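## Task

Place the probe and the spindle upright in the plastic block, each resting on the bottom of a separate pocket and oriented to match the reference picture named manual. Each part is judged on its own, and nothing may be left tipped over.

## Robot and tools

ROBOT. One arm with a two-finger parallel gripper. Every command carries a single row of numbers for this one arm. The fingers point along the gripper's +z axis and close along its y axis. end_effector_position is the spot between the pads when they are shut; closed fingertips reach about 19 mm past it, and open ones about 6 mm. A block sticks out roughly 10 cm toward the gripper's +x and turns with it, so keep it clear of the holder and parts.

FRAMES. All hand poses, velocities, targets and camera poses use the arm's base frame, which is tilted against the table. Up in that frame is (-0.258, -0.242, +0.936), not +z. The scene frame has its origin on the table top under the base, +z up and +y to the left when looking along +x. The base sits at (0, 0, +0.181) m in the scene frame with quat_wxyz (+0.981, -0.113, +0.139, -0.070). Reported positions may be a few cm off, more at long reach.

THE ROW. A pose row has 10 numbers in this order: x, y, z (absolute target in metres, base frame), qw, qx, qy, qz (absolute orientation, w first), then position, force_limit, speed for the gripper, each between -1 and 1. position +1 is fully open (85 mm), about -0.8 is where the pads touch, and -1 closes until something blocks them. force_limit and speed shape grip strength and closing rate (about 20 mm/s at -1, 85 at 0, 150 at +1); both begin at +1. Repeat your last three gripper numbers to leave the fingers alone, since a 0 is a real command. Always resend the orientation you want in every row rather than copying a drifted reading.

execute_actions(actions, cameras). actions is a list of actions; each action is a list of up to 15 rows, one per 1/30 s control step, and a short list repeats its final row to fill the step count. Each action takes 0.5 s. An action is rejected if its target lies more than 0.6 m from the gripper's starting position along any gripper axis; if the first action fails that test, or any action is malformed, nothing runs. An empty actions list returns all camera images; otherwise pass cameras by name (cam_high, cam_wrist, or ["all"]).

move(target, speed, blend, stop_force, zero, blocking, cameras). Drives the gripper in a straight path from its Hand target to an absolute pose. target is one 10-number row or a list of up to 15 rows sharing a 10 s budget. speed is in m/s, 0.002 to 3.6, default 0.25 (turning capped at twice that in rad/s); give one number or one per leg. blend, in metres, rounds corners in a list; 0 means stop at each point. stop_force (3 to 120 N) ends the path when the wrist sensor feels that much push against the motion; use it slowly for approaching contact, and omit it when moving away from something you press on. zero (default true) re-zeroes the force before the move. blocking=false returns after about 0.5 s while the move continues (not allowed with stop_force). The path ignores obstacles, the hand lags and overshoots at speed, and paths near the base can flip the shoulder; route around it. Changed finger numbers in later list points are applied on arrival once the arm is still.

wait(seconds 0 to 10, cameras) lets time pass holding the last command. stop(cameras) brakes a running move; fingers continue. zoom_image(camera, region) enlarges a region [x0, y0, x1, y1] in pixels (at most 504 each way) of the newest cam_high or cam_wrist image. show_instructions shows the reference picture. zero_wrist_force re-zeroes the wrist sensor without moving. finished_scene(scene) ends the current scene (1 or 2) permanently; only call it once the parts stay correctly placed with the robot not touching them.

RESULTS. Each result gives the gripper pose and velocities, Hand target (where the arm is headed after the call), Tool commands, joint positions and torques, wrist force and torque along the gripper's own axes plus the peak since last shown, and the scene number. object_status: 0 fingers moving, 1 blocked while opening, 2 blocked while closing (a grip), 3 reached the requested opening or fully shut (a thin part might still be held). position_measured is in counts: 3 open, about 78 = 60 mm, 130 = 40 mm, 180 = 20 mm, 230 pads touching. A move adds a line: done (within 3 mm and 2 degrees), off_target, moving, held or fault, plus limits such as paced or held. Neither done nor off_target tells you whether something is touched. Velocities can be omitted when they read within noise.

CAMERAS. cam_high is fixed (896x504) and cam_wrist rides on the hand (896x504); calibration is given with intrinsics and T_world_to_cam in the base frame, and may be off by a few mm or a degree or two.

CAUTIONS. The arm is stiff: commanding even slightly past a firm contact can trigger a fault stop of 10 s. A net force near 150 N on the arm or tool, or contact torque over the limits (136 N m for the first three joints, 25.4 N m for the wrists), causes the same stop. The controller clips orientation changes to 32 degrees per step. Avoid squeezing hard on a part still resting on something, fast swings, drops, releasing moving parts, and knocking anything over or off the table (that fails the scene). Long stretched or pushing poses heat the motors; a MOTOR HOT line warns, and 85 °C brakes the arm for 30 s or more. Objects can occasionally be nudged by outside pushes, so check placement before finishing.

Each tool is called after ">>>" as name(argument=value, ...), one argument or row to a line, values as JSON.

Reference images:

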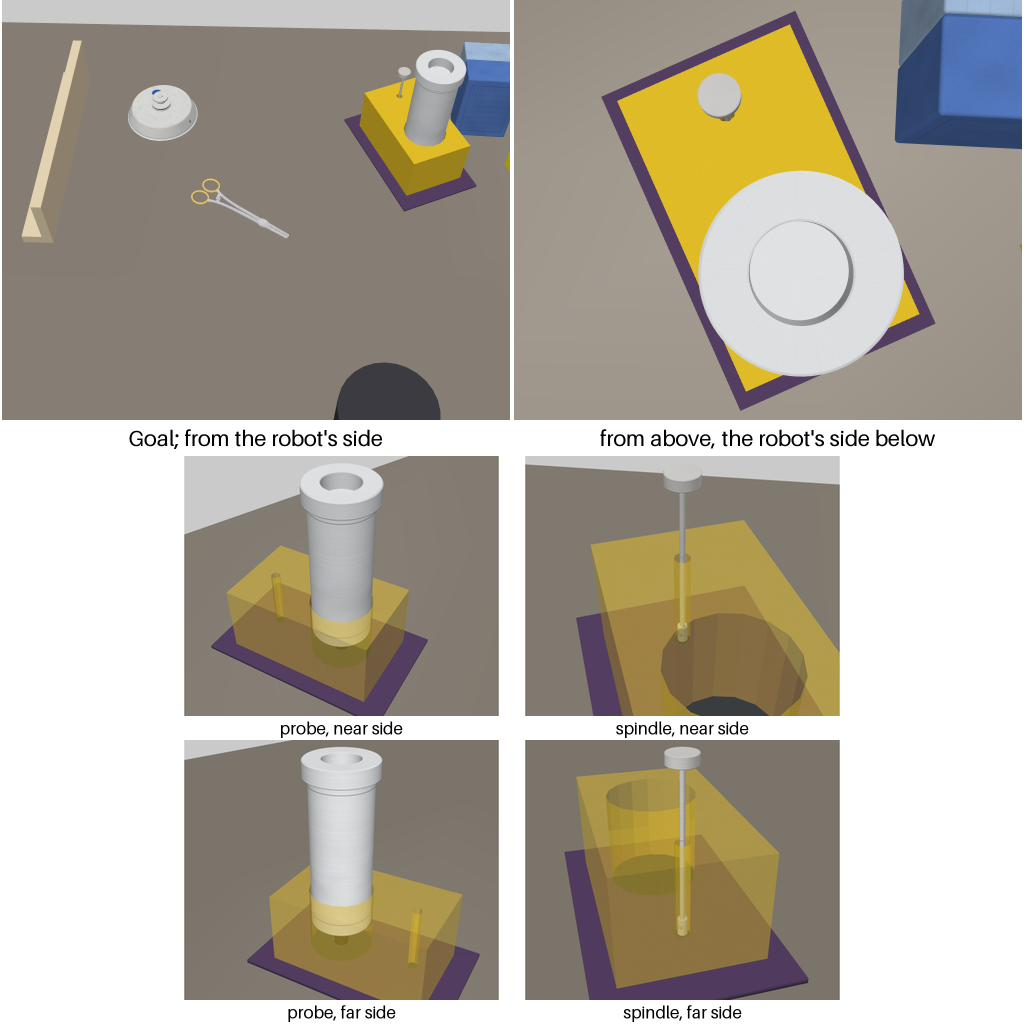

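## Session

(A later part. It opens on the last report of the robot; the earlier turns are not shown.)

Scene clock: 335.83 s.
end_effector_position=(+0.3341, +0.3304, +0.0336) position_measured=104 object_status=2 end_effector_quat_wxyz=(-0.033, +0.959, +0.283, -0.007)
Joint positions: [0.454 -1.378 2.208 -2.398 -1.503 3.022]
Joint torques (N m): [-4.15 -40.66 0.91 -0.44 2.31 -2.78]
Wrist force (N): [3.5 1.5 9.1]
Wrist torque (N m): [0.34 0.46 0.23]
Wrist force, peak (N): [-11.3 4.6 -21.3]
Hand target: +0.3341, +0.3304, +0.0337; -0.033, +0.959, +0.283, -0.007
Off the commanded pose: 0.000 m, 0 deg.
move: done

>>> move(
  target=[
    [0.3084,0.3063,0.1273,-0.0330,0.9583,0.2824,-0.0071,-1,-0.2,-1],
    [0.2631,0.0882,0.2435,-0.0330,0.9583,0.2824,-0.0071,-1,-0.2,-1],
  ],
  speed=[0.2,0.3],
  blend=[0.03,0],
  cameras=["cam_wrist","cam_high"],
)

Scene clock: 342.53 s.
end_effector_position=(+0.2631, +0.0883, +0.2435) position_measured=104 object_status=2 end_effector_quat_wxyz=(-0.033, +0.959, +0.282, -0.007)
Joint positions: [-0.231 -2.183 2.198 -1.541 -1.521 2.336]
Joint torques (N m): [-2.35 -12.7 -39.69 -0.71 1.29 -2.7]
Wrist force (N): [3.2 1.6 9.4]
Wrist torque (N m): [0.35 0.54 0.22]
Wrist force, peak (N): [4.4 1.4 11.1]
Hand target: +0.2631, +0.0882, +0.2435; -0.033, +0.959, +0.283, -0.007
Off the commanded pose: 0.000 m, 0 deg.
move: done
camera_calibration:
cam_wrist: T_world_to_cam=[[0.537816, -0.841975, -0.0428099, -0.0463647], [-0.790084, -0.521086, 0.322856, 0.194365], [-0.294144, -0.139813, -0.94548, 0.450623], [0, 0, 0, 1]] pos_world=[0.311049, 0.125246, 0.361318]

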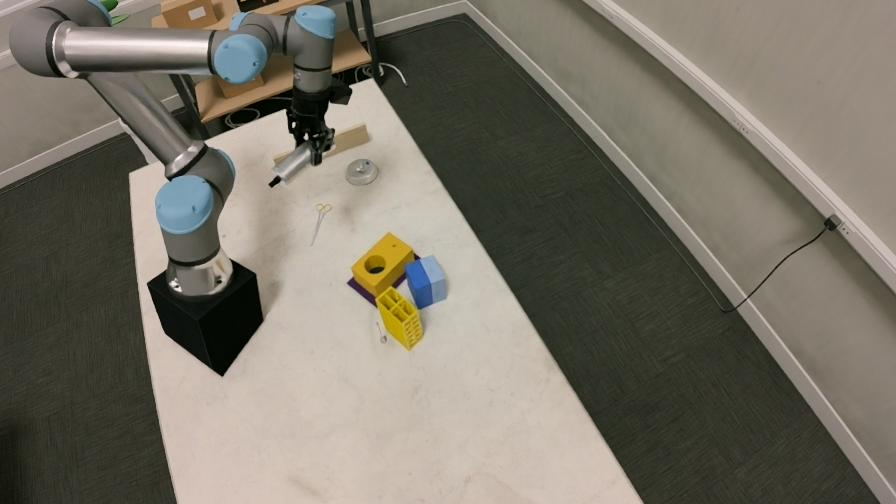

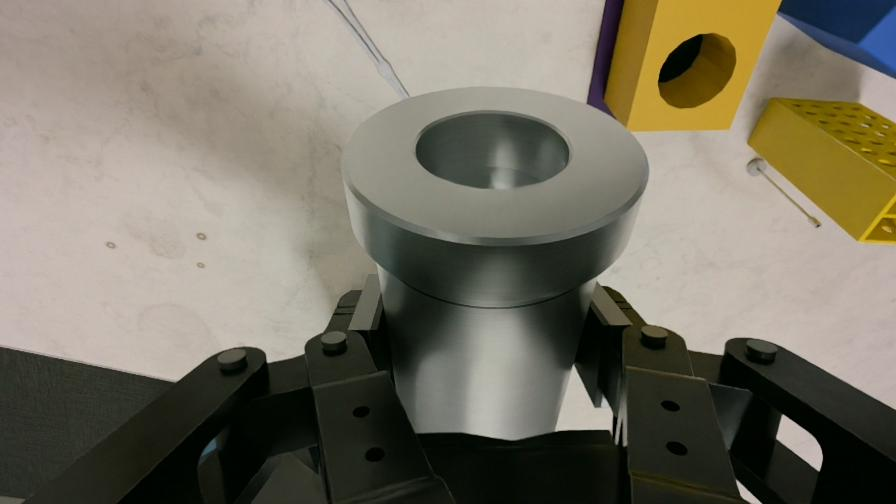

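>>> zoom_image(
  camera="cam_wrist",
  region=[580, 0, 860, 260],
)

>>> zoom_image(
  camera="cam_high",
  region=[340, 225, 420, 305],
)

Scaled by 1.800 from the camera's 896x504 image, which has a finer 1280x720 frame.

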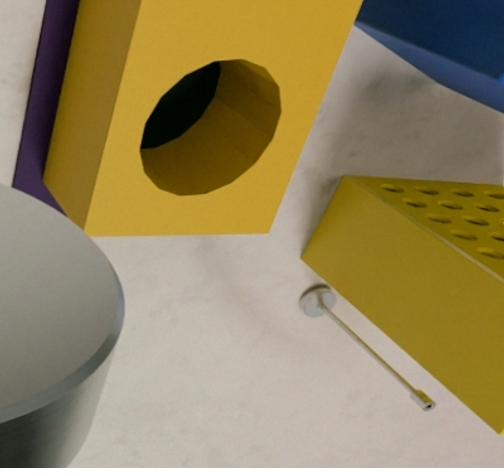

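Scaled by 6.300 from the camera's 896x504 image, which has a finer 1280x720 frame.

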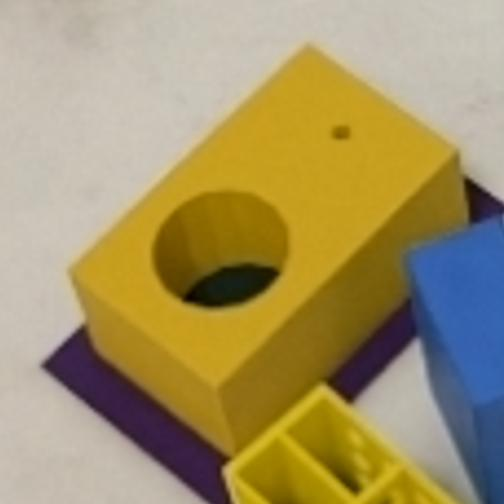

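>>> move(
  target=[
    [0.2874,0.0987,0.2635,-0.1014,0.9200,-0.2133,0.3114,-1,-0.2,-1],
    [0.3392,-0.0072,0.2185,0.0956,0.7090,-0.5609,0.4158,-1,-0.2,-1],
    [0.3699,-0.0458,0.1314,0.2147,0.6042,-0.6330,0.4329,-1,-0.2,-1],
  ],
  speed=0.4,
  blend=[0.03,0.03,0],
  cameras=["cam_wrist","cam_high"],
)

Scene clock: 395.37 s.
end_effector_position=(+0.3699, -0.0458, +0.1314) position_measured=104 object_status=2 end_effector_quat_wxyz=(+0.215, +0.605, -0.633, +0.433)
Joint positions: [0.091 -1.467 2.561 -2.985 -2.546 4.679]
Joint torques (N m): [5.22 -18.06 -21.03 -2.21 -7.37 2.14]
Wrist force (N): [-11.6 0.9 3.3]
Wrist torque (N m): [0.27 0.29 0.10]
Wrist force, peak (N): [-12.6 0.6 5.0]
Hand target: +0.3699, -0.0458, +0.1314; +0.215, +0.604, -0.633, +0.433
Off the commanded pose: 0.000 m, 0 deg.
move: done
camera_calibration:
cam_wrist: T_world_to_cam=[[-0.956502, -0.0834162, -0.279545, 0.397106], [0.0966531, 0.81351, -0.573463, 0.0959366], [0.275249, -0.575537, -0.770061, 0.103668], [0, 0, 0, 1]] pos_world=[0.342026, 0.0147443, 0.245856]

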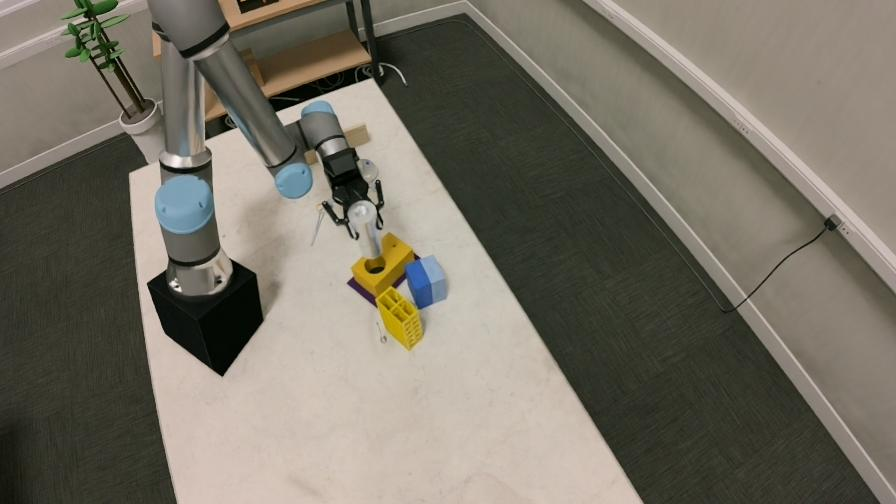

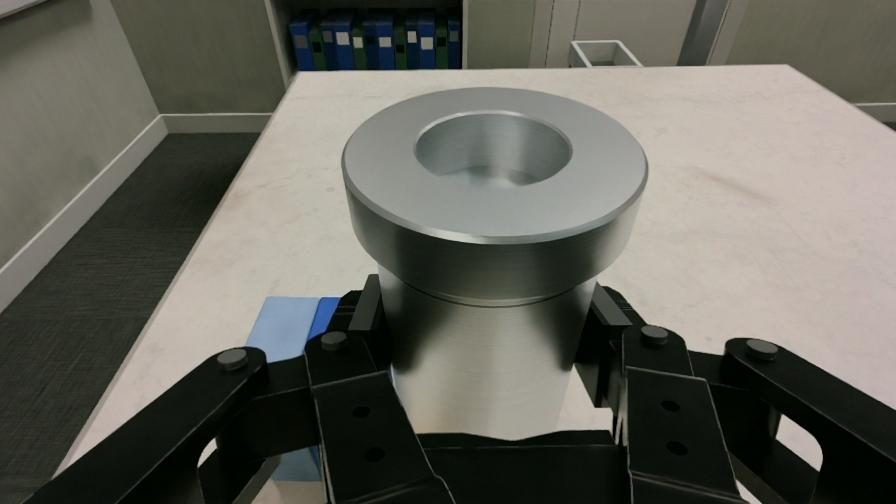

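>>> zoom_image(
  camera="cam_high",
  region=[330, 190, 430, 310],
)

Scaled by 4.200 from the camera's 896x504 image, which has a finer 1280x720 frame.

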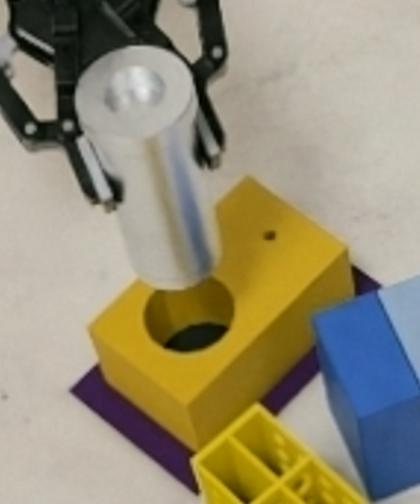

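>>> move(
  target=[0.3790,-0.0319,0.0926,0.2147,0.6042,-0.6330,0.4329,-1,-0.2,-1],
  speed=0.08,
  stop_force=5,
  cameras=["cam_high"],
)

>>> zoom_image(
  camera="cam_high",
  region=[340, 215, 420, 295],
)

Scene clock: 424.67 s.
end_effector_position=(+0.3790, -0.0319, +0.0926) position_measured=104 object_status=2 end_effector_quat_wxyz=(+0.215, +0.604, -0.633, +0.433)
Joint positions: [0.131 -1.313 2.546 -3.068 -2.557 4.747]
Joint torques (N m): [5.62 -21.99 -18.1 -4.87 -7.47 2.45]
Wrist force (N): [-11.7 0.9 3.6]
Wrist torque (N m): [0.27 0.32 0.09]
Wrist force, peak (N): [-12.7 1.0 3.6]
Hand target: +0.3790, -0.0319, +0.0926; +0.215, +0.604, -0.633, +0.433
Off the commanded pose: 0.000 m, 0 deg.
move: done
Images, in order (width x height): cam_high 896x504.

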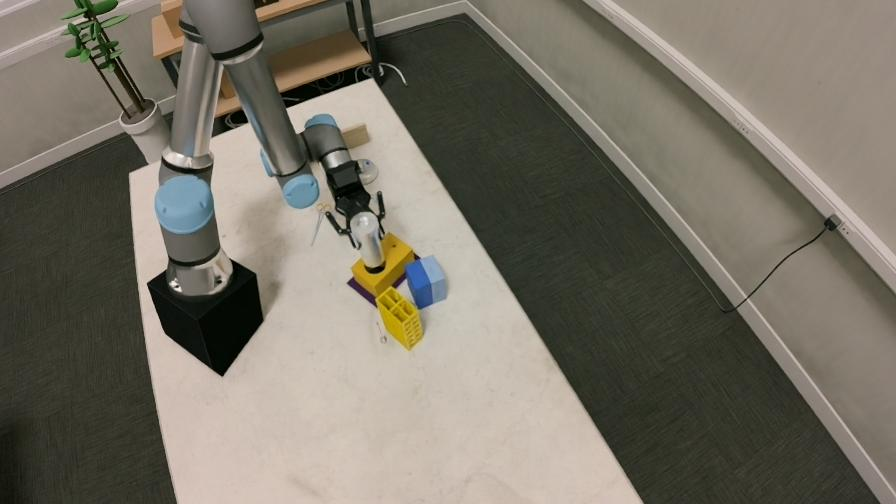

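Scaled by 6.300 from the camera's 896x504 image, which has a finer 1280x720 frame.

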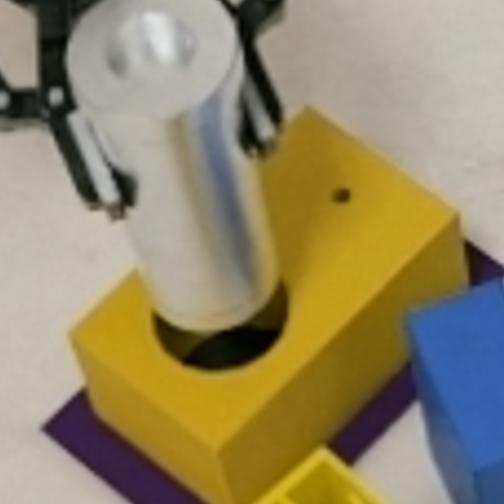

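>>> move(
  target=[0.3846,-0.0250,0.0714,0.2147,0.6042,-0.6330,0.4329,-1,-0.2,-1],
  speed=0.04,
  stop_force=5,
  cameras=["cam_high"],
)

>>> zoom_image(
  camera="cam_high",
  region=[340, 215, 420, 295],
)

Scene clock: 439.70 s.
end_effector_position=(+0.3846, -0.0250, +0.0714) position_measured=104 object_status=2 end_effector_quat_wxyz=(+0.215, +0.604, -0.633, +0.433)
Joint positions: [0.149 -1.229 2.531 -3.111 -2.562 4.779]
Joint torques (N m): [4.62 -24.24 -15.53 -5.1 -7.53 2.9]
Wrist force (N): [-11.5 0.8 3.7]
Wrist torque (N m): [0.26 0.26 0.09]
Wrist force, peak (N): [-12.2 0.7 3.7]
Hand target: +0.3846, -0.0250, +0.0714; +0.215, +0.604, -0.633, +0.433
Off the commanded pose: 0.000 m, 0 deg.
move: done
Images, in order (width x height): cam_high 896x504.

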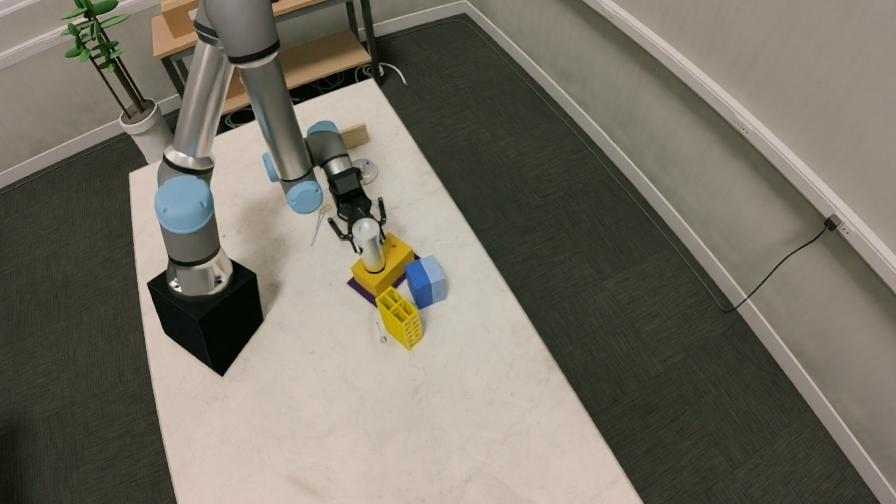

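Scaled by 6.300 from the camera's 896x504 image, which has a finer 1280x720 frame.

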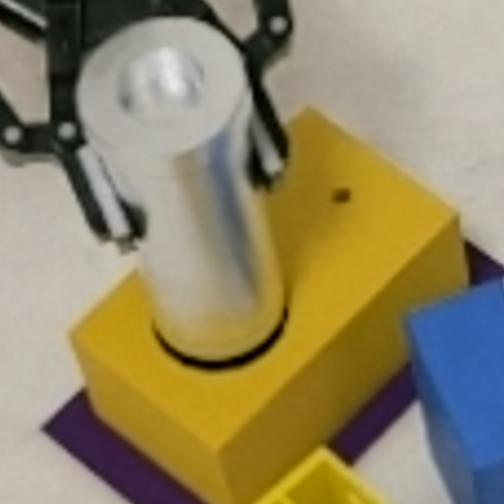

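>>> move(
  target=[0.3879,-0.0206,0.0606,0.2147,0.6042,-0.6330,0.4329,-1,-0.2,-1],
  speed=0.015,
  stop_force=4,
  cameras=["cam_high"],
)

>>> zoom_image(
  camera="cam_high",
  region=[340, 215, 420, 295],
)

Scene clock: 449.90 s.
end_effector_position=(+0.3853, -0.0240, +0.0689) position_measured=104 object_status=2 end_effector_quat_wxyz=(+0.215, +0.604, -0.633, +0.433)
Joint positions: [0.151 -1.22 2.529 -3.114 -2.562 4.783]
Joint torques (N m): [-10.08 -36.21 9.7 -1.7 -4.15 -2.62]
Wrist force (N): [-10.6 0.8 3.1]
Wrist torque (N m): [0.29 0.24 0.22]
Wrist force, peak (N): [-11.8 0.8 3.6]
Hand target: +0.3853, -0.0240, +0.0690; +0.215, +0.604, -0.633, +0.433
Off the commanded pose: 0.009 m, 0 deg.
move: contact
Images, in order (width x height): cam_high 896x504.

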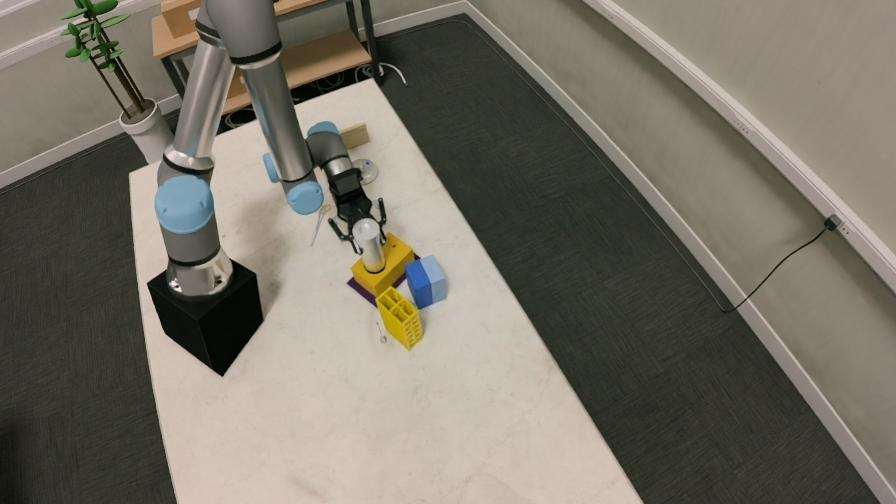

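Scaled by 6.300 from the camera's 896x504 image, which has a finer 1280x720 frame.

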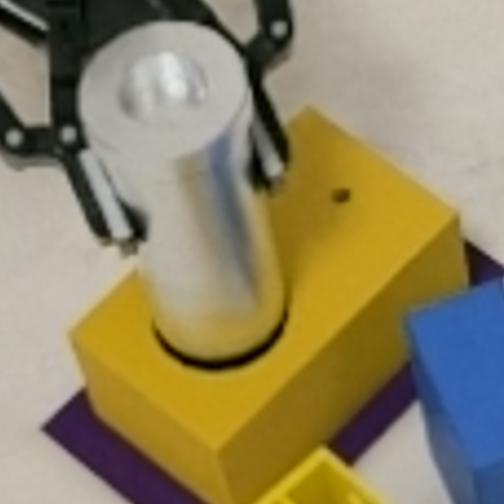

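>>> move(
  target=[0.3851,-0.0264,0.0704,0.2147,0.6042,-0.6330,0.4329,-1,-0.2,-1],
  speed=0.03,
)

>>> move(
  target=[0.3882,-0.0235,0.0592,0.2147,0.6042,-0.6330,0.4329,-1,-0.2,-1],
  speed=0.015,
  stop_force=4,
  cameras=["cam_high"],
)

>>> zoom_image(
  camera="cam_high",
  region=[350, 235, 400, 285],
)

Scene clock: 458.80 s.
end_effector_position=(+0.3851, -0.0263, +0.0704) position_measured=104 object_status=2 end_effector_quat_wxyz=(+0.215, +0.604, -0.633, +0.433)
Joint positions: [0.144 -1.223 2.532 -3.124 -2.561 4.771]
Joint torques (N m): [-8.43 -37.07 9.66 -4.78 -2.17 -2.71]
Wrist force (N): [-11.4 0.7 3.5]
Wrist torque (N m): [0.25 0.27 0.19]
Wrist force, peak (N): [-12.0 0.5 3.5]
Hand target: +0.3851, -0.0264, +0.0704; +0.215, +0.604, -0.633, +0.433
Off the commanded pose: 0.000 m, 0 deg.
move: done

Scene clock: 460.63 s.
end_effector_position=(+0.3882, -0.0235, +0.0592) position_measured=104 object_status=2 end_effector_quat_wxyz=(+0.215, +0.604, -0.633, +0.433)
Joint positions: [0.151 -1.178 2.523 -3.149 -2.562 4.783]
Joint torques (N m): [3.6 -24.33 -13.96 -4.73 -7.74 2.7]
Wrist force (N): [-11.9 0.8 3.6]
Wrist torque (N m): [0.26 0.32 0.09]
Wrist force, peak (N): [-12.1 0.9 3.6]
Hand target: +0.3882, -0.0235, +0.0592; +0.215, +0.604, -0.633, +0.433
Off the commanded pose: 0.000 m, 0 deg.
move: done
Images, in order (width x height): cam_high 896x504.

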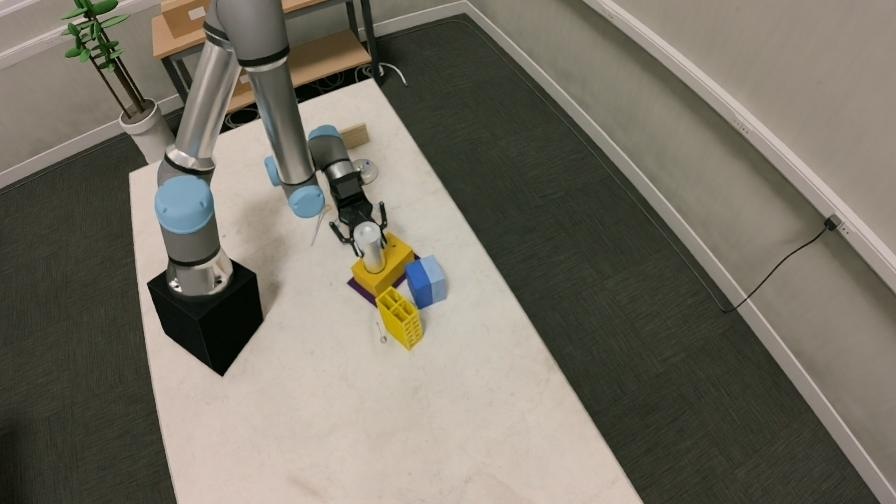

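Scaled by 10.080 from the camera's 896x504 image, which has a finer 1280x720 frame.

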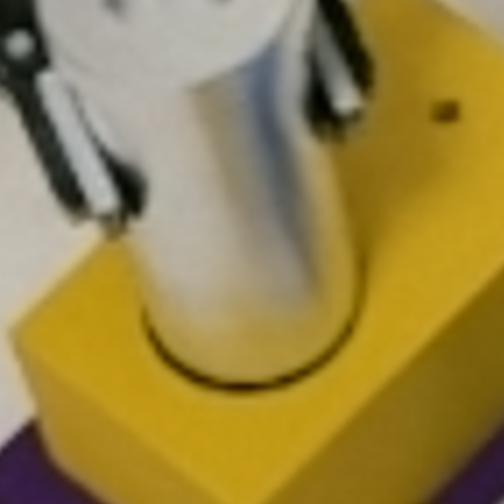

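>>> move(
  target=[0.3998,-0.0127,0.0171,0.2147,0.6042,-0.6330,0.4329,-1,-0.2,-1],
  speed=0.02,
  stop_force=6,
  cameras=["cam_high"],
)

>>> zoom_image(
  camera="cam_high",
  region=[340, 215, 420, 295],
)

Scene clock: 468.97 s.
end_effector_position=(+0.3936, -0.0184, +0.0394) position_measured=104 object_status=2 end_effector_quat_wxyz=(+0.215, +0.604, -0.633, +0.433)
Joint positions: [0.163 -1.102 2.504 -3.189 -2.565 4.805]
Joint torques (N m): [-9.44 -37.42 10.29 -1.76 -3.88 -2.31]
Wrist force (N): [-8.7 1.9 2.8]
Wrist torque (N m): [0.22 0.23 0.07]
Wrist force, peak (N): [12.3 3.6 -5.0]
Hand target: +0.3936, -0.0184, +0.0395; +0.215, +0.604, -0.633, +0.433
Off the commanded pose: 0.024 m, 0 deg.
move: contact
Images, in order (width x height): cam_high 896x504.

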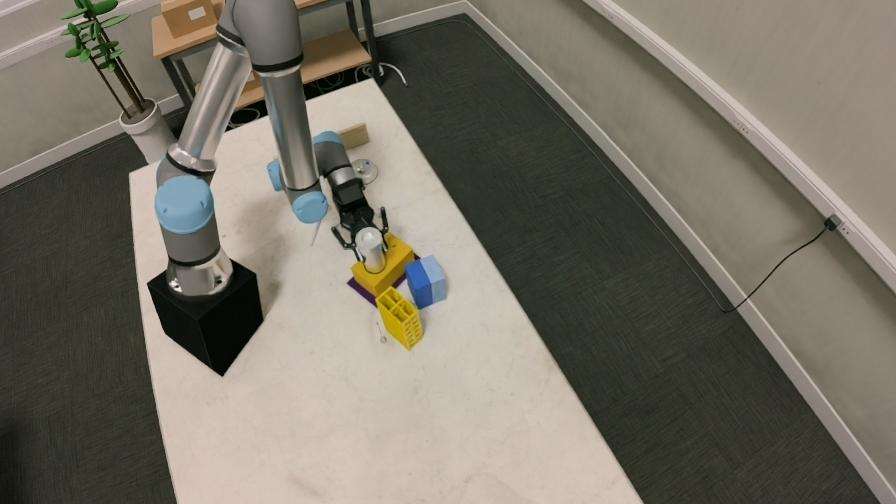

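Scaled by 6.300 from the camera's 896x504 image, which has a finer 1280x720 frame.

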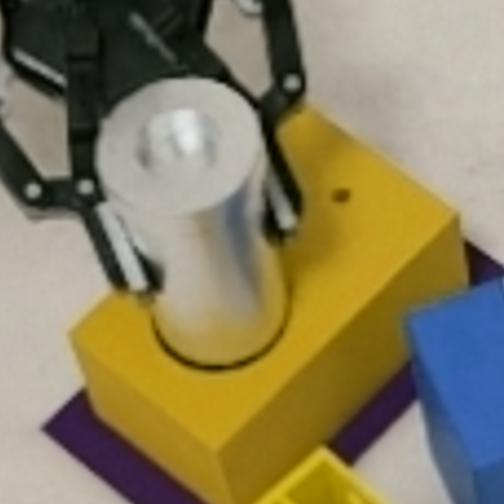

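>>> move(
  target=[
    [0.3936,-0.0184,0.0394,0.2147,0.6042,-0.6330,0.4329,0.6,-0.2,-1],
    [0.3784,0.0684,0.0577,0.2147,0.6042,-0.6330,0.4329,0.6,-0.2,-1],
  ],
  speed=[0.05,0.12],
  cameras=["cam_high","cam_wrist"],
)

>>> zoom_image(
  camera="cam_high",
  region=[340, 215, 420, 295],
)

Scene clock: 485.50 s.
end_effector_position=(+0.3878, +0.0162, +0.0473) position_measured=53 object_status=3 end_effector_quat_wxyz=(+0.209, +0.607, -0.630, +0.437)
Joint positions: [0.26 -1.168 2.481 -2.982 -2.579 4.956]
Joint torques (N m): [-7.62 -21.75 12.57 -3.73 0.23 -2.58]
Wrist force (N): [0.3 0.6 -0.4]
Wrist torque (N m): [0.21 0.04 0.20]
Wrist force, peak (N): [-9.0 1.7 2.8]
Hand target: +0.3878, +0.0162, +0.0473; +0.209, +0.607, -0.630, +0.437
Off the commanded pose: 0.054 m, 1 deg.
move: held (a check stopped the path); path passed 1 of 2 targets; limits=held
pose unreachable: on one or more control steps of this call, first in action 0 (counted from 0), an arm could not follow its commanded pose, so it was not sent that pose on those steps. It may still have moved: this result reports where it is.
cause: moving toward the commanded pose would bring two parts of the arm too close to each other (its gripper and another part of the arm, with joints 4 (wrist 1) to 6 (wrist 3) between them, 7 mm apart when it was first held).
camera_calibration:
cam_wrist: T_world_to_cam=[[-0.952764, -0.0963456, -0.288025, 0.395049], [0.0904989, 0.815208, -0.572054, -0.00215243], [0.289915, -0.571098, -0.767982, 0.0638327], [0, 0, 0, 1]] pos_world=[0.358077, 0.0762707, 0.161575]

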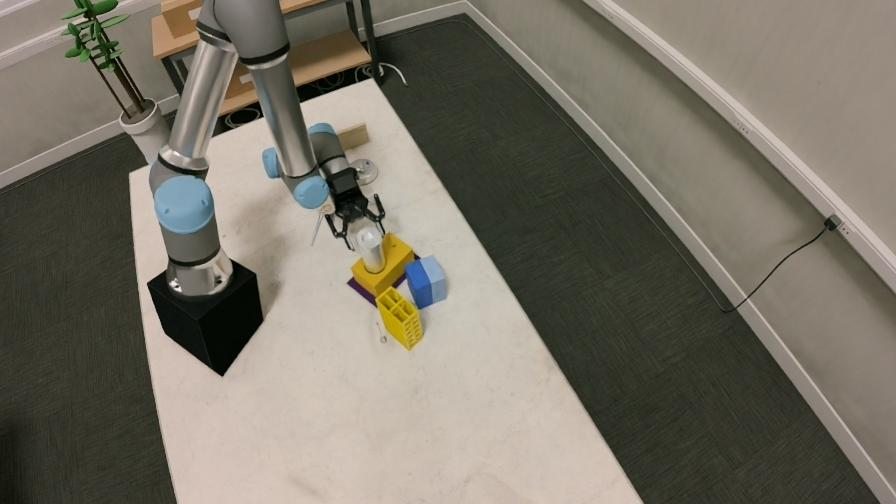

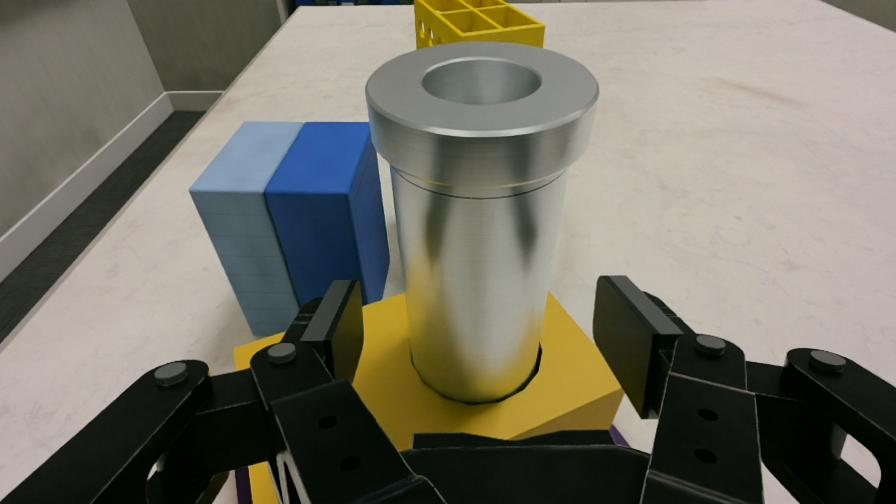

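Scaled by 6.300 from the camera's 896x504 image, which has a finer 1280x720 frame.

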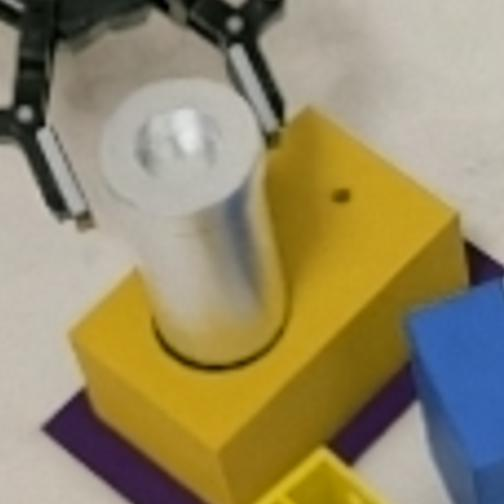

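>>> move(
  target=[
    [0.3518,-0.0176,0.1783,0.2147,0.6042,-0.6330,0.4329,0.6,-0.2,-1],
    [0.2723,-0.2199,0.1880,-0.1171,0.9447,-0.0976,0.2891,0.6,-0.2,-1],
  ],
  speed=[0.15,0.4],
  blend=[0.02,0],
  cameras=["cam_high","cam_wrist"],
)

Scene clock: 526.43 s.
end_effector_position=(+0.3244, -0.0834, +0.1853) position_measured=53 object_status=3 end_effector_quat_wxyz=(+0.161, +0.738, -0.510, +0.413)
Joint positions: [-0.241 -1.95 2.764 -3.155 -2.132 3.877]
Joint torques (N m): [8.7 1.24 -26.44 -1.57 -4.51 2.74]
Wrist force (N): [0.6 1.3 -0.6]
Wrist torque (N m): [0.35 0.03 0.13]
Wrist force, peak (N): [5.1 2.3 0.6]
Hand target: +0.3244, -0.0834, +0.1853; +0.161, +0.738, -0.510, +0.413
Off the commanded pose: 0.146 m, 64 deg.
move: held (a check stopped the path); path passed 1 of 2 targets; limits=held
pose unreachable: on one or more control steps of this call, first in action 0 (counted from 0), an arm could not follow its commanded pose, so it was not sent that pose on those steps. It may still have moved: this result reports where it is.
cause: moving toward the commanded pose would bring two parts of the arm too close to each other (joints 3 (elbow) and 4 (wrist 1) lie between them).
camera_calibration:
cam_wrist: T_world_to_cam=[[-0.895794, -0.409826, -0.172035, 0.298613], [-0.267143, 0.805785, -0.528531, 0.270911], [0.355229, -0.427497, -0.831299, 0.133772], [0, 0, 0, 1]] pos_world=[0.292348, -0.0387296, 0.305761]

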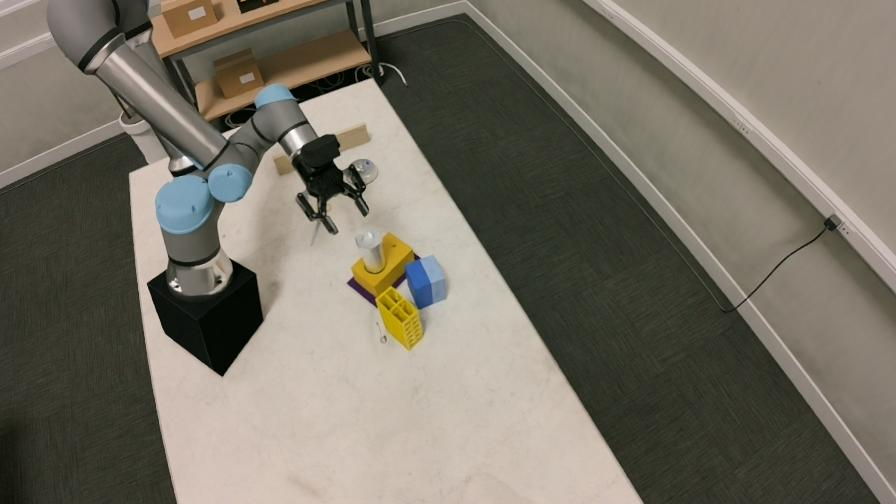

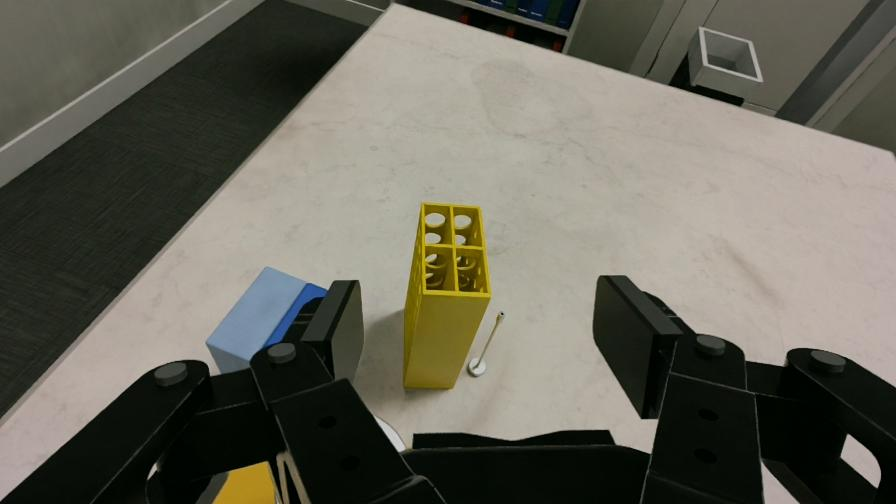

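>>> zoom_image(
  camera="cam_wrist",
  region=[390, 190, 550, 400],
)

Scaled by 2.400 from the camera's 896x504 image, which has a finer 1280x720 frame.

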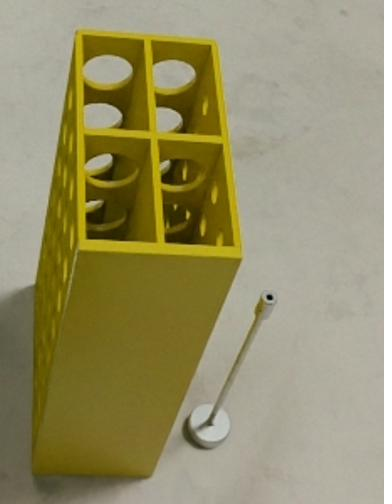

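>>> move(
  target=[
    [0.3676,-0.1382,0.2245,-0.1419,0.9409,-0.2762,0.1331,-0.25,0,0],
    [0.3560,-0.2379,0.1955,-0.1278,0.9005,0.2624,0.3214,-0.25,0,0],
    [0.3385,-0.1979,0.0516,-0.1815,0.8096,0.2285,0.5087,-0.25,0,0],
  ],
  speed=0.4,
  blend=[0.04,0.04,0],
  cameras=["cam_high","cam_wrist"],
)

Scene clock: 596.27 s.
end_effector_position=(+0.3385, -0.1979, +0.0517) position_measured=160 object_status=3 end_effector_quat_wxyz=(-0.182, +0.810, +0.229, +0.509)
Joint positions: [-1.527 -1.366 2.435 -1.769 -0.702 0.64]
Joint torques (N m): [-0.96 -5.58 -28.35 -2.52 3.19 -2.63]
Wrist force (N): [0.1 0.7 -0.6]
Wrist torque (N m): [0.26 0.12 0.22]
Wrist force, peak (N): [0.8 1.6 -1.6]
Hand target: +0.3385, -0.1979, +0.0516; -0.182, +0.810, +0.229, +0.509
Off the commanded pose: 0.000 m, 0 deg.
move: done
camera_calibration:
cam_wrist: T_world_to_cam=[[0.534874, -0.843104, -0.0555458, -0.33461], [-0.606556, -0.337376, -0.719908, 0.194835], [0.588217, 0.418751, -0.691844, 0.0502257], [0, 0, 0, 1]] pos_world=[0.267609, -0.23741, 0.156425]

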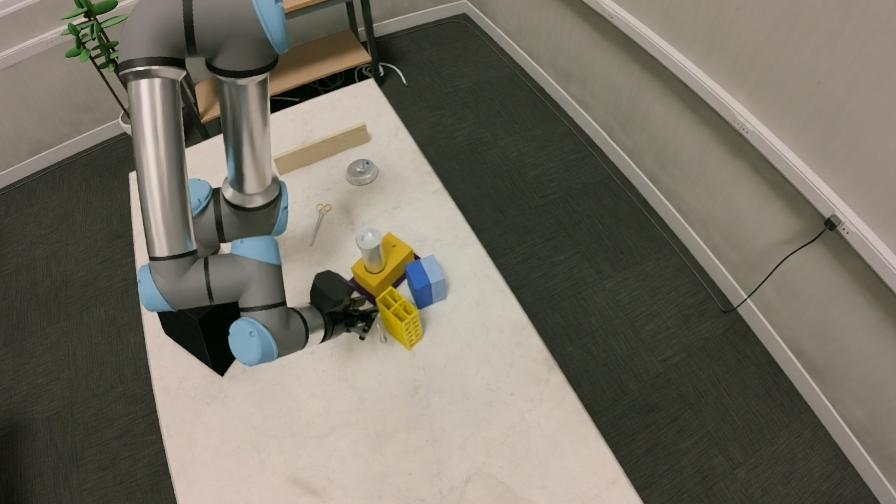

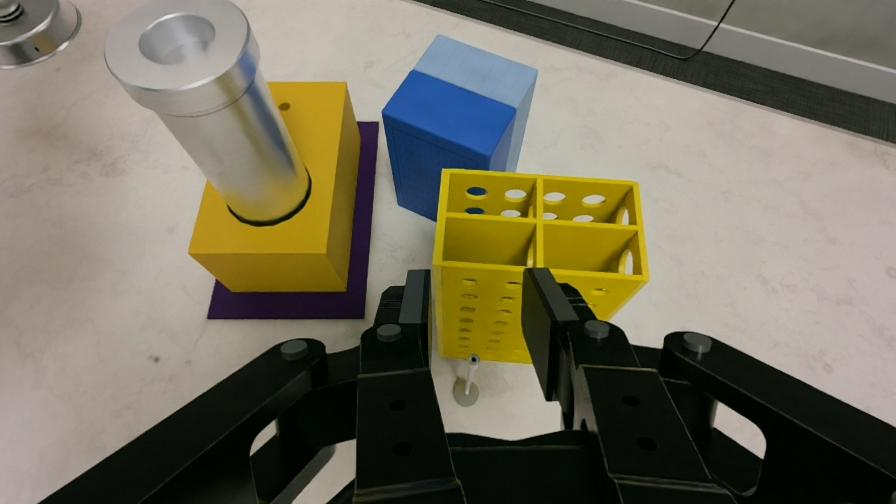

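>>> move(
  target=[
    [0.3380,-0.2015,0.0505,-0.1815,0.8096,0.2285,0.5087,-0.25,0,0],
    [0.3701,-0.1713,-0.0665,-0.1815,0.8096,0.2285,0.5087,-0.25,0,0],
  ],
  speed=[0.05,0.07],
  stop_force=5,
  cameras=["cam_wrist"],
)

Scene clock: 616.80 s.
end_effector_position=(+0.3701, -0.1713, -0.0665) position_measured=160 object_status=3 end_effector_quat_wxyz=(-0.182, +0.810, +0.229, +0.509)
Joint positions: [-1.425 -0.929 2.489 -2.348 -0.627 0.751]
Joint torques (N m): [-4.21 -15.69 -18.51 -2.94 3.26 2.6]
Wrist force (N): [-0.2 0.8 -0.4]
Wrist torque (N m): [0.25 0.19 0.11]
Wrist force, peak (N): [0.5 1.1 -0.9]
Hand target: +0.3701, -0.1713, -0.0665; -0.182, +0.810, +0.229, +0.509
Off the commanded pose: 0.000 m, 0 deg.
move: done
camera_calibration:
cam_wrist: T_world_to_cam=[[0.534879, -0.843098, -0.055589, -0.33565], [-0.606472, -0.337285, -0.720021, 0.137881], [0.588299, 0.418838, -0.691722, -0.0612876], [0, 0, 0, 1]] pos_world=[0.299209, -0.210811, 0.0382249]
Images, in order (width x height): cam_wrist 896x504.

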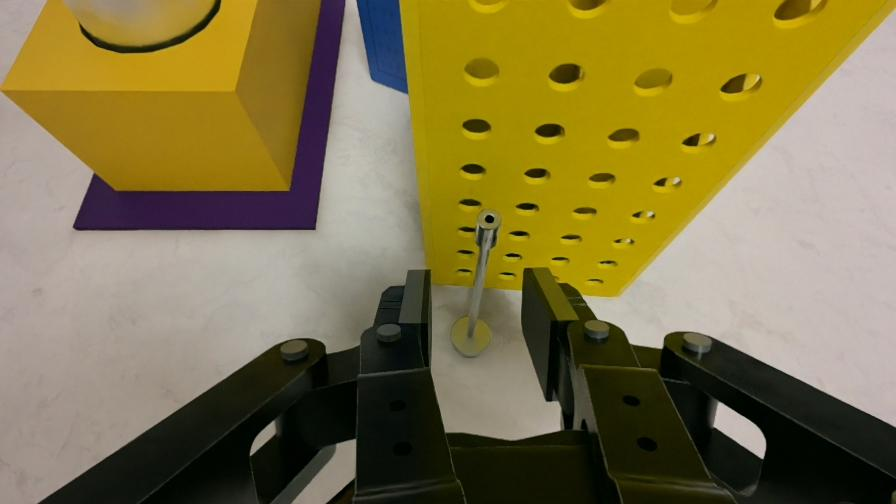

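>>> move(
  target=[
    [0.3701,-0.1713,-0.0665,-0.1815,0.8096,0.2285,0.5087,-1,-0.4,-1],
    [0.3380,-0.2015,0.0505,-0.1815,0.8096,0.2285,0.5087,-1,-0.4,-1],
    [0.3259,-0.2129,0.0943,-0.1815,0.8096,0.2285,0.5087,-1,-0.4,-1],
  ],
  speed=[0.05,0.12,0.15],
  blend=[0,0.02,0],
  cameras=["cam_wrist","cam_high"],
)

Scene clock: 626.57 s.
end_effector_position=(+0.3259, -0.2129, +0.0942) position_measured=227 object_status=2 end_effector_quat_wxyz=(-0.182, +0.810, +0.229, +0.509)
Joint positions: [-1.565 -1.472 2.368 -1.569 -0.731 0.603]
Joint torques (N m): [-15.92 -17.04 -31.53 0.11 -2.01 -2.43]
Wrist force (N): [0.2 0.9 -0.2]
Wrist torque (N m): [0.28 0.10 0.21]
Wrist force, peak (N): [0.5 1.2 -0.9]
Hand target: +0.3259, -0.2129, +0.0943; -0.182, +0.810, +0.229, +0.509
Off the commanded pose: 0.000 m, 0 deg.
move: done
camera_calibration:
cam_wrist: T_world_to_cam=[[0.534847, -0.843116, -0.0556277, -0.33819], [-0.606501, -0.33724, -0.720018, 0.21283], [0.588299, 0.418837, -0.691723, 0.0932398], [0, 0, 0, 1]] pos_world=[0.255109, -0.25241, 0.198925]

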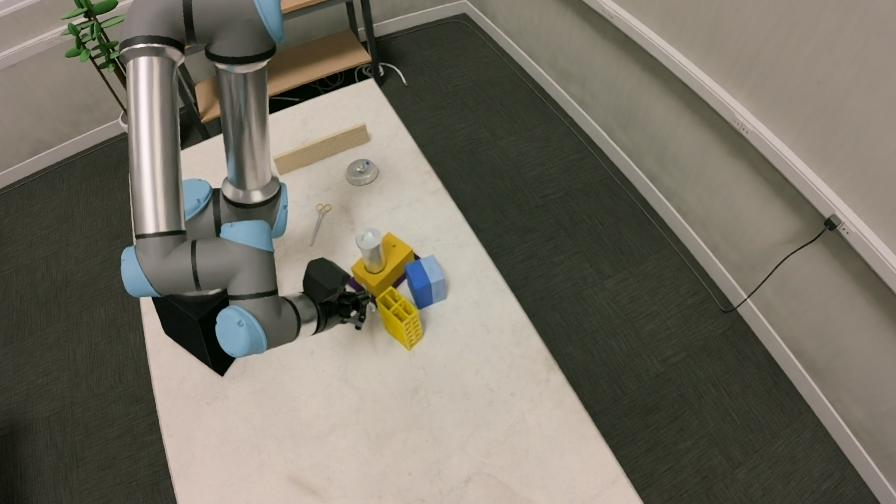

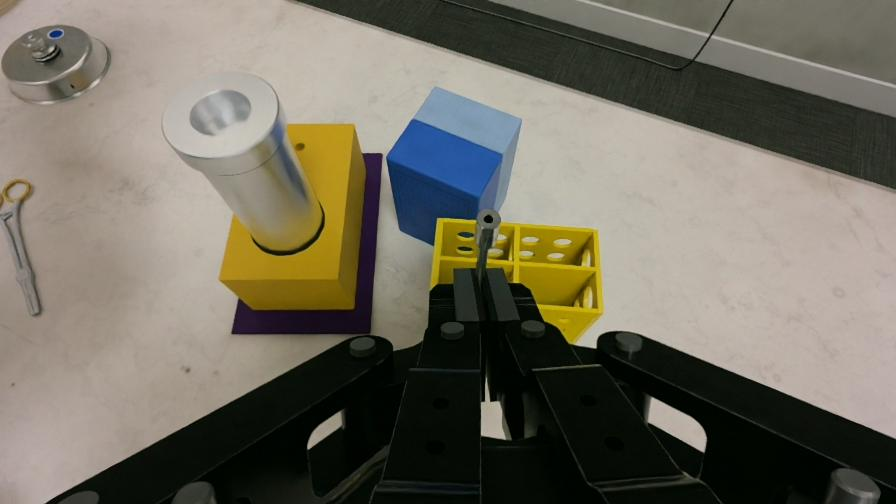

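>>> zoom_image(
  camera="cam_wrist",
  region=[200, 100, 400, 350],
)

Scaled by 2.016 from the camera's 896x504 image, which has a finer 1280x720 frame.

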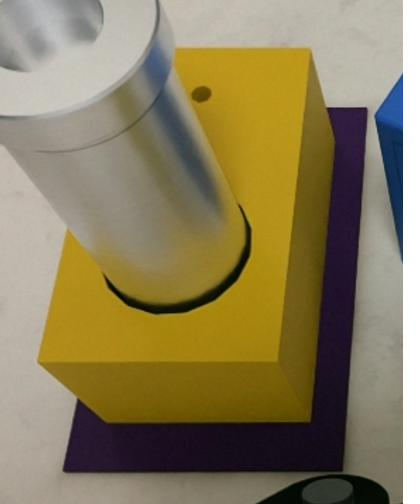

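>>> move(
  target=[
    [0.3867,-0.1361,0.2303,-0.1815,0.8096,0.2285,0.5087,-1,-0.4,-1],
    [0.4090,0.0139,0.2750,-0.4880,0.7341,-0.4109,0.2313,-1,-0.4,-1],
    [0.4172,0.1596,0.2294,-0.5087,0.2285,-0.8096,-0.1815,-1,-0.4,-1],
    [0.4686,0.2078,0.0422,-0.5087,0.2285,-0.8096,-0.1815,-1,-0.4,-1],
  ],
  speed=[0.35,0.5,0.5,0.25],
  blend=[0.04,0.04,0.04,0],
  cameras=["cam_high"],
)

>>> zoom_image(
  camera="cam_high",
  region=[300, 150, 460, 290],
)

Scene clock: 658.37 s.
end_effector_position=(+0.4686, +0.2078, +0.0422) position_measured=227 object_status=2 end_effector_quat_wxyz=(+0.509, -0.229, +0.810, +0.182)
Joint positions: [-0.228 -0.708 2.603 -4.432 -0.822 5.912]
Joint torques (N m): [0.96 -21.23 -5.42 -4.26 -2.56 2.75]
Wrist force (N): [-1.2 1.5 -0.8]
Wrist torque (N m): [0.31 0.61 0.15]
Wrist force, peak (N): [-2.2 2.3 -1.3]
Hand target: +0.4686, +0.2078, +0.0422; +0.509, -0.229, +0.810, +0.182
Off the commanded pose: 0.000 m, 0 deg.
move: done
Images, in order (width x height): cam_high 896x504.

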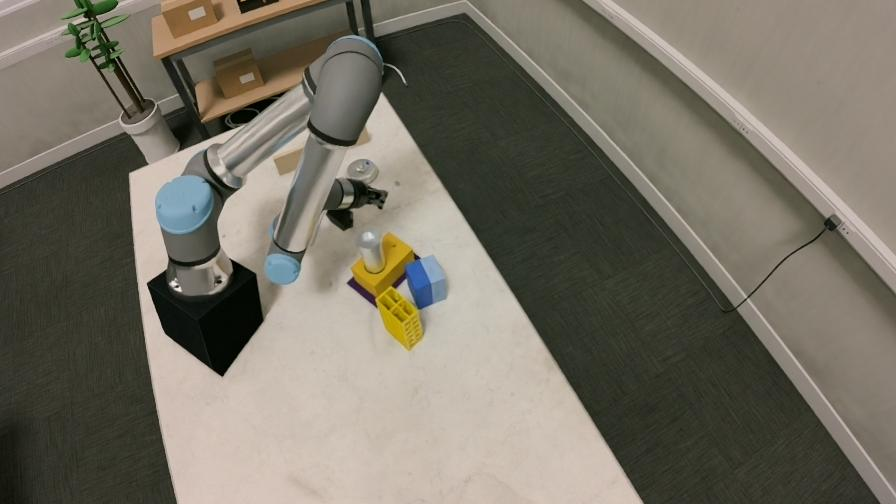

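Scaled by 3.150 from the camera's 896x504 image, which has a finer 1280x720 frame.

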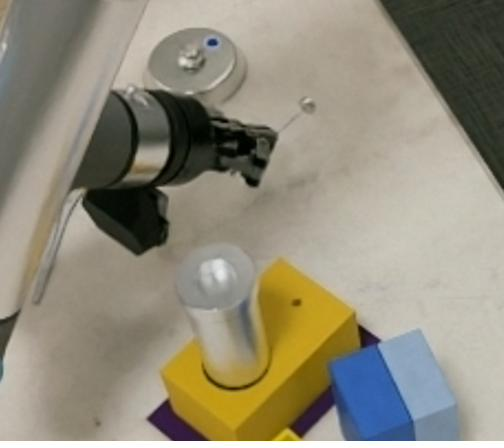

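>>> move(
  target=[0.4781,0.2167,0.0076,-0.5087,0.2285,-0.8096,-0.1815,-1,-0.4,-1],
  speed=0.02,
  stop_force=3,
)

Scene clock: 672.63 s.
end_effector_position=(+0.4765, +0.2153, +0.0132) position_measured=227 object_status=2 end_effector_quat_wxyz=(+0.509, -0.229, +0.810, +0.182)
Joint positions: [-0.193 -0.603 2.538 -4.49 -0.851 5.938]
Joint torques (N m): [-12.12 -34.77 20.77 -3.32 2.8 -2.54]
Wrist force (N): [-2.8 1.9 -1.9]
Wrist torque (N m): [0.39 0.49 0.20]
Wrist force, peak (N): [-30.9 1.3 -43.2]
Hand target: +0.4765, +0.2153, +0.0132; +0.509, -0.229, +0.810, +0.182
Off the commanded pose: 0.006 m, 0 deg.
move: contact


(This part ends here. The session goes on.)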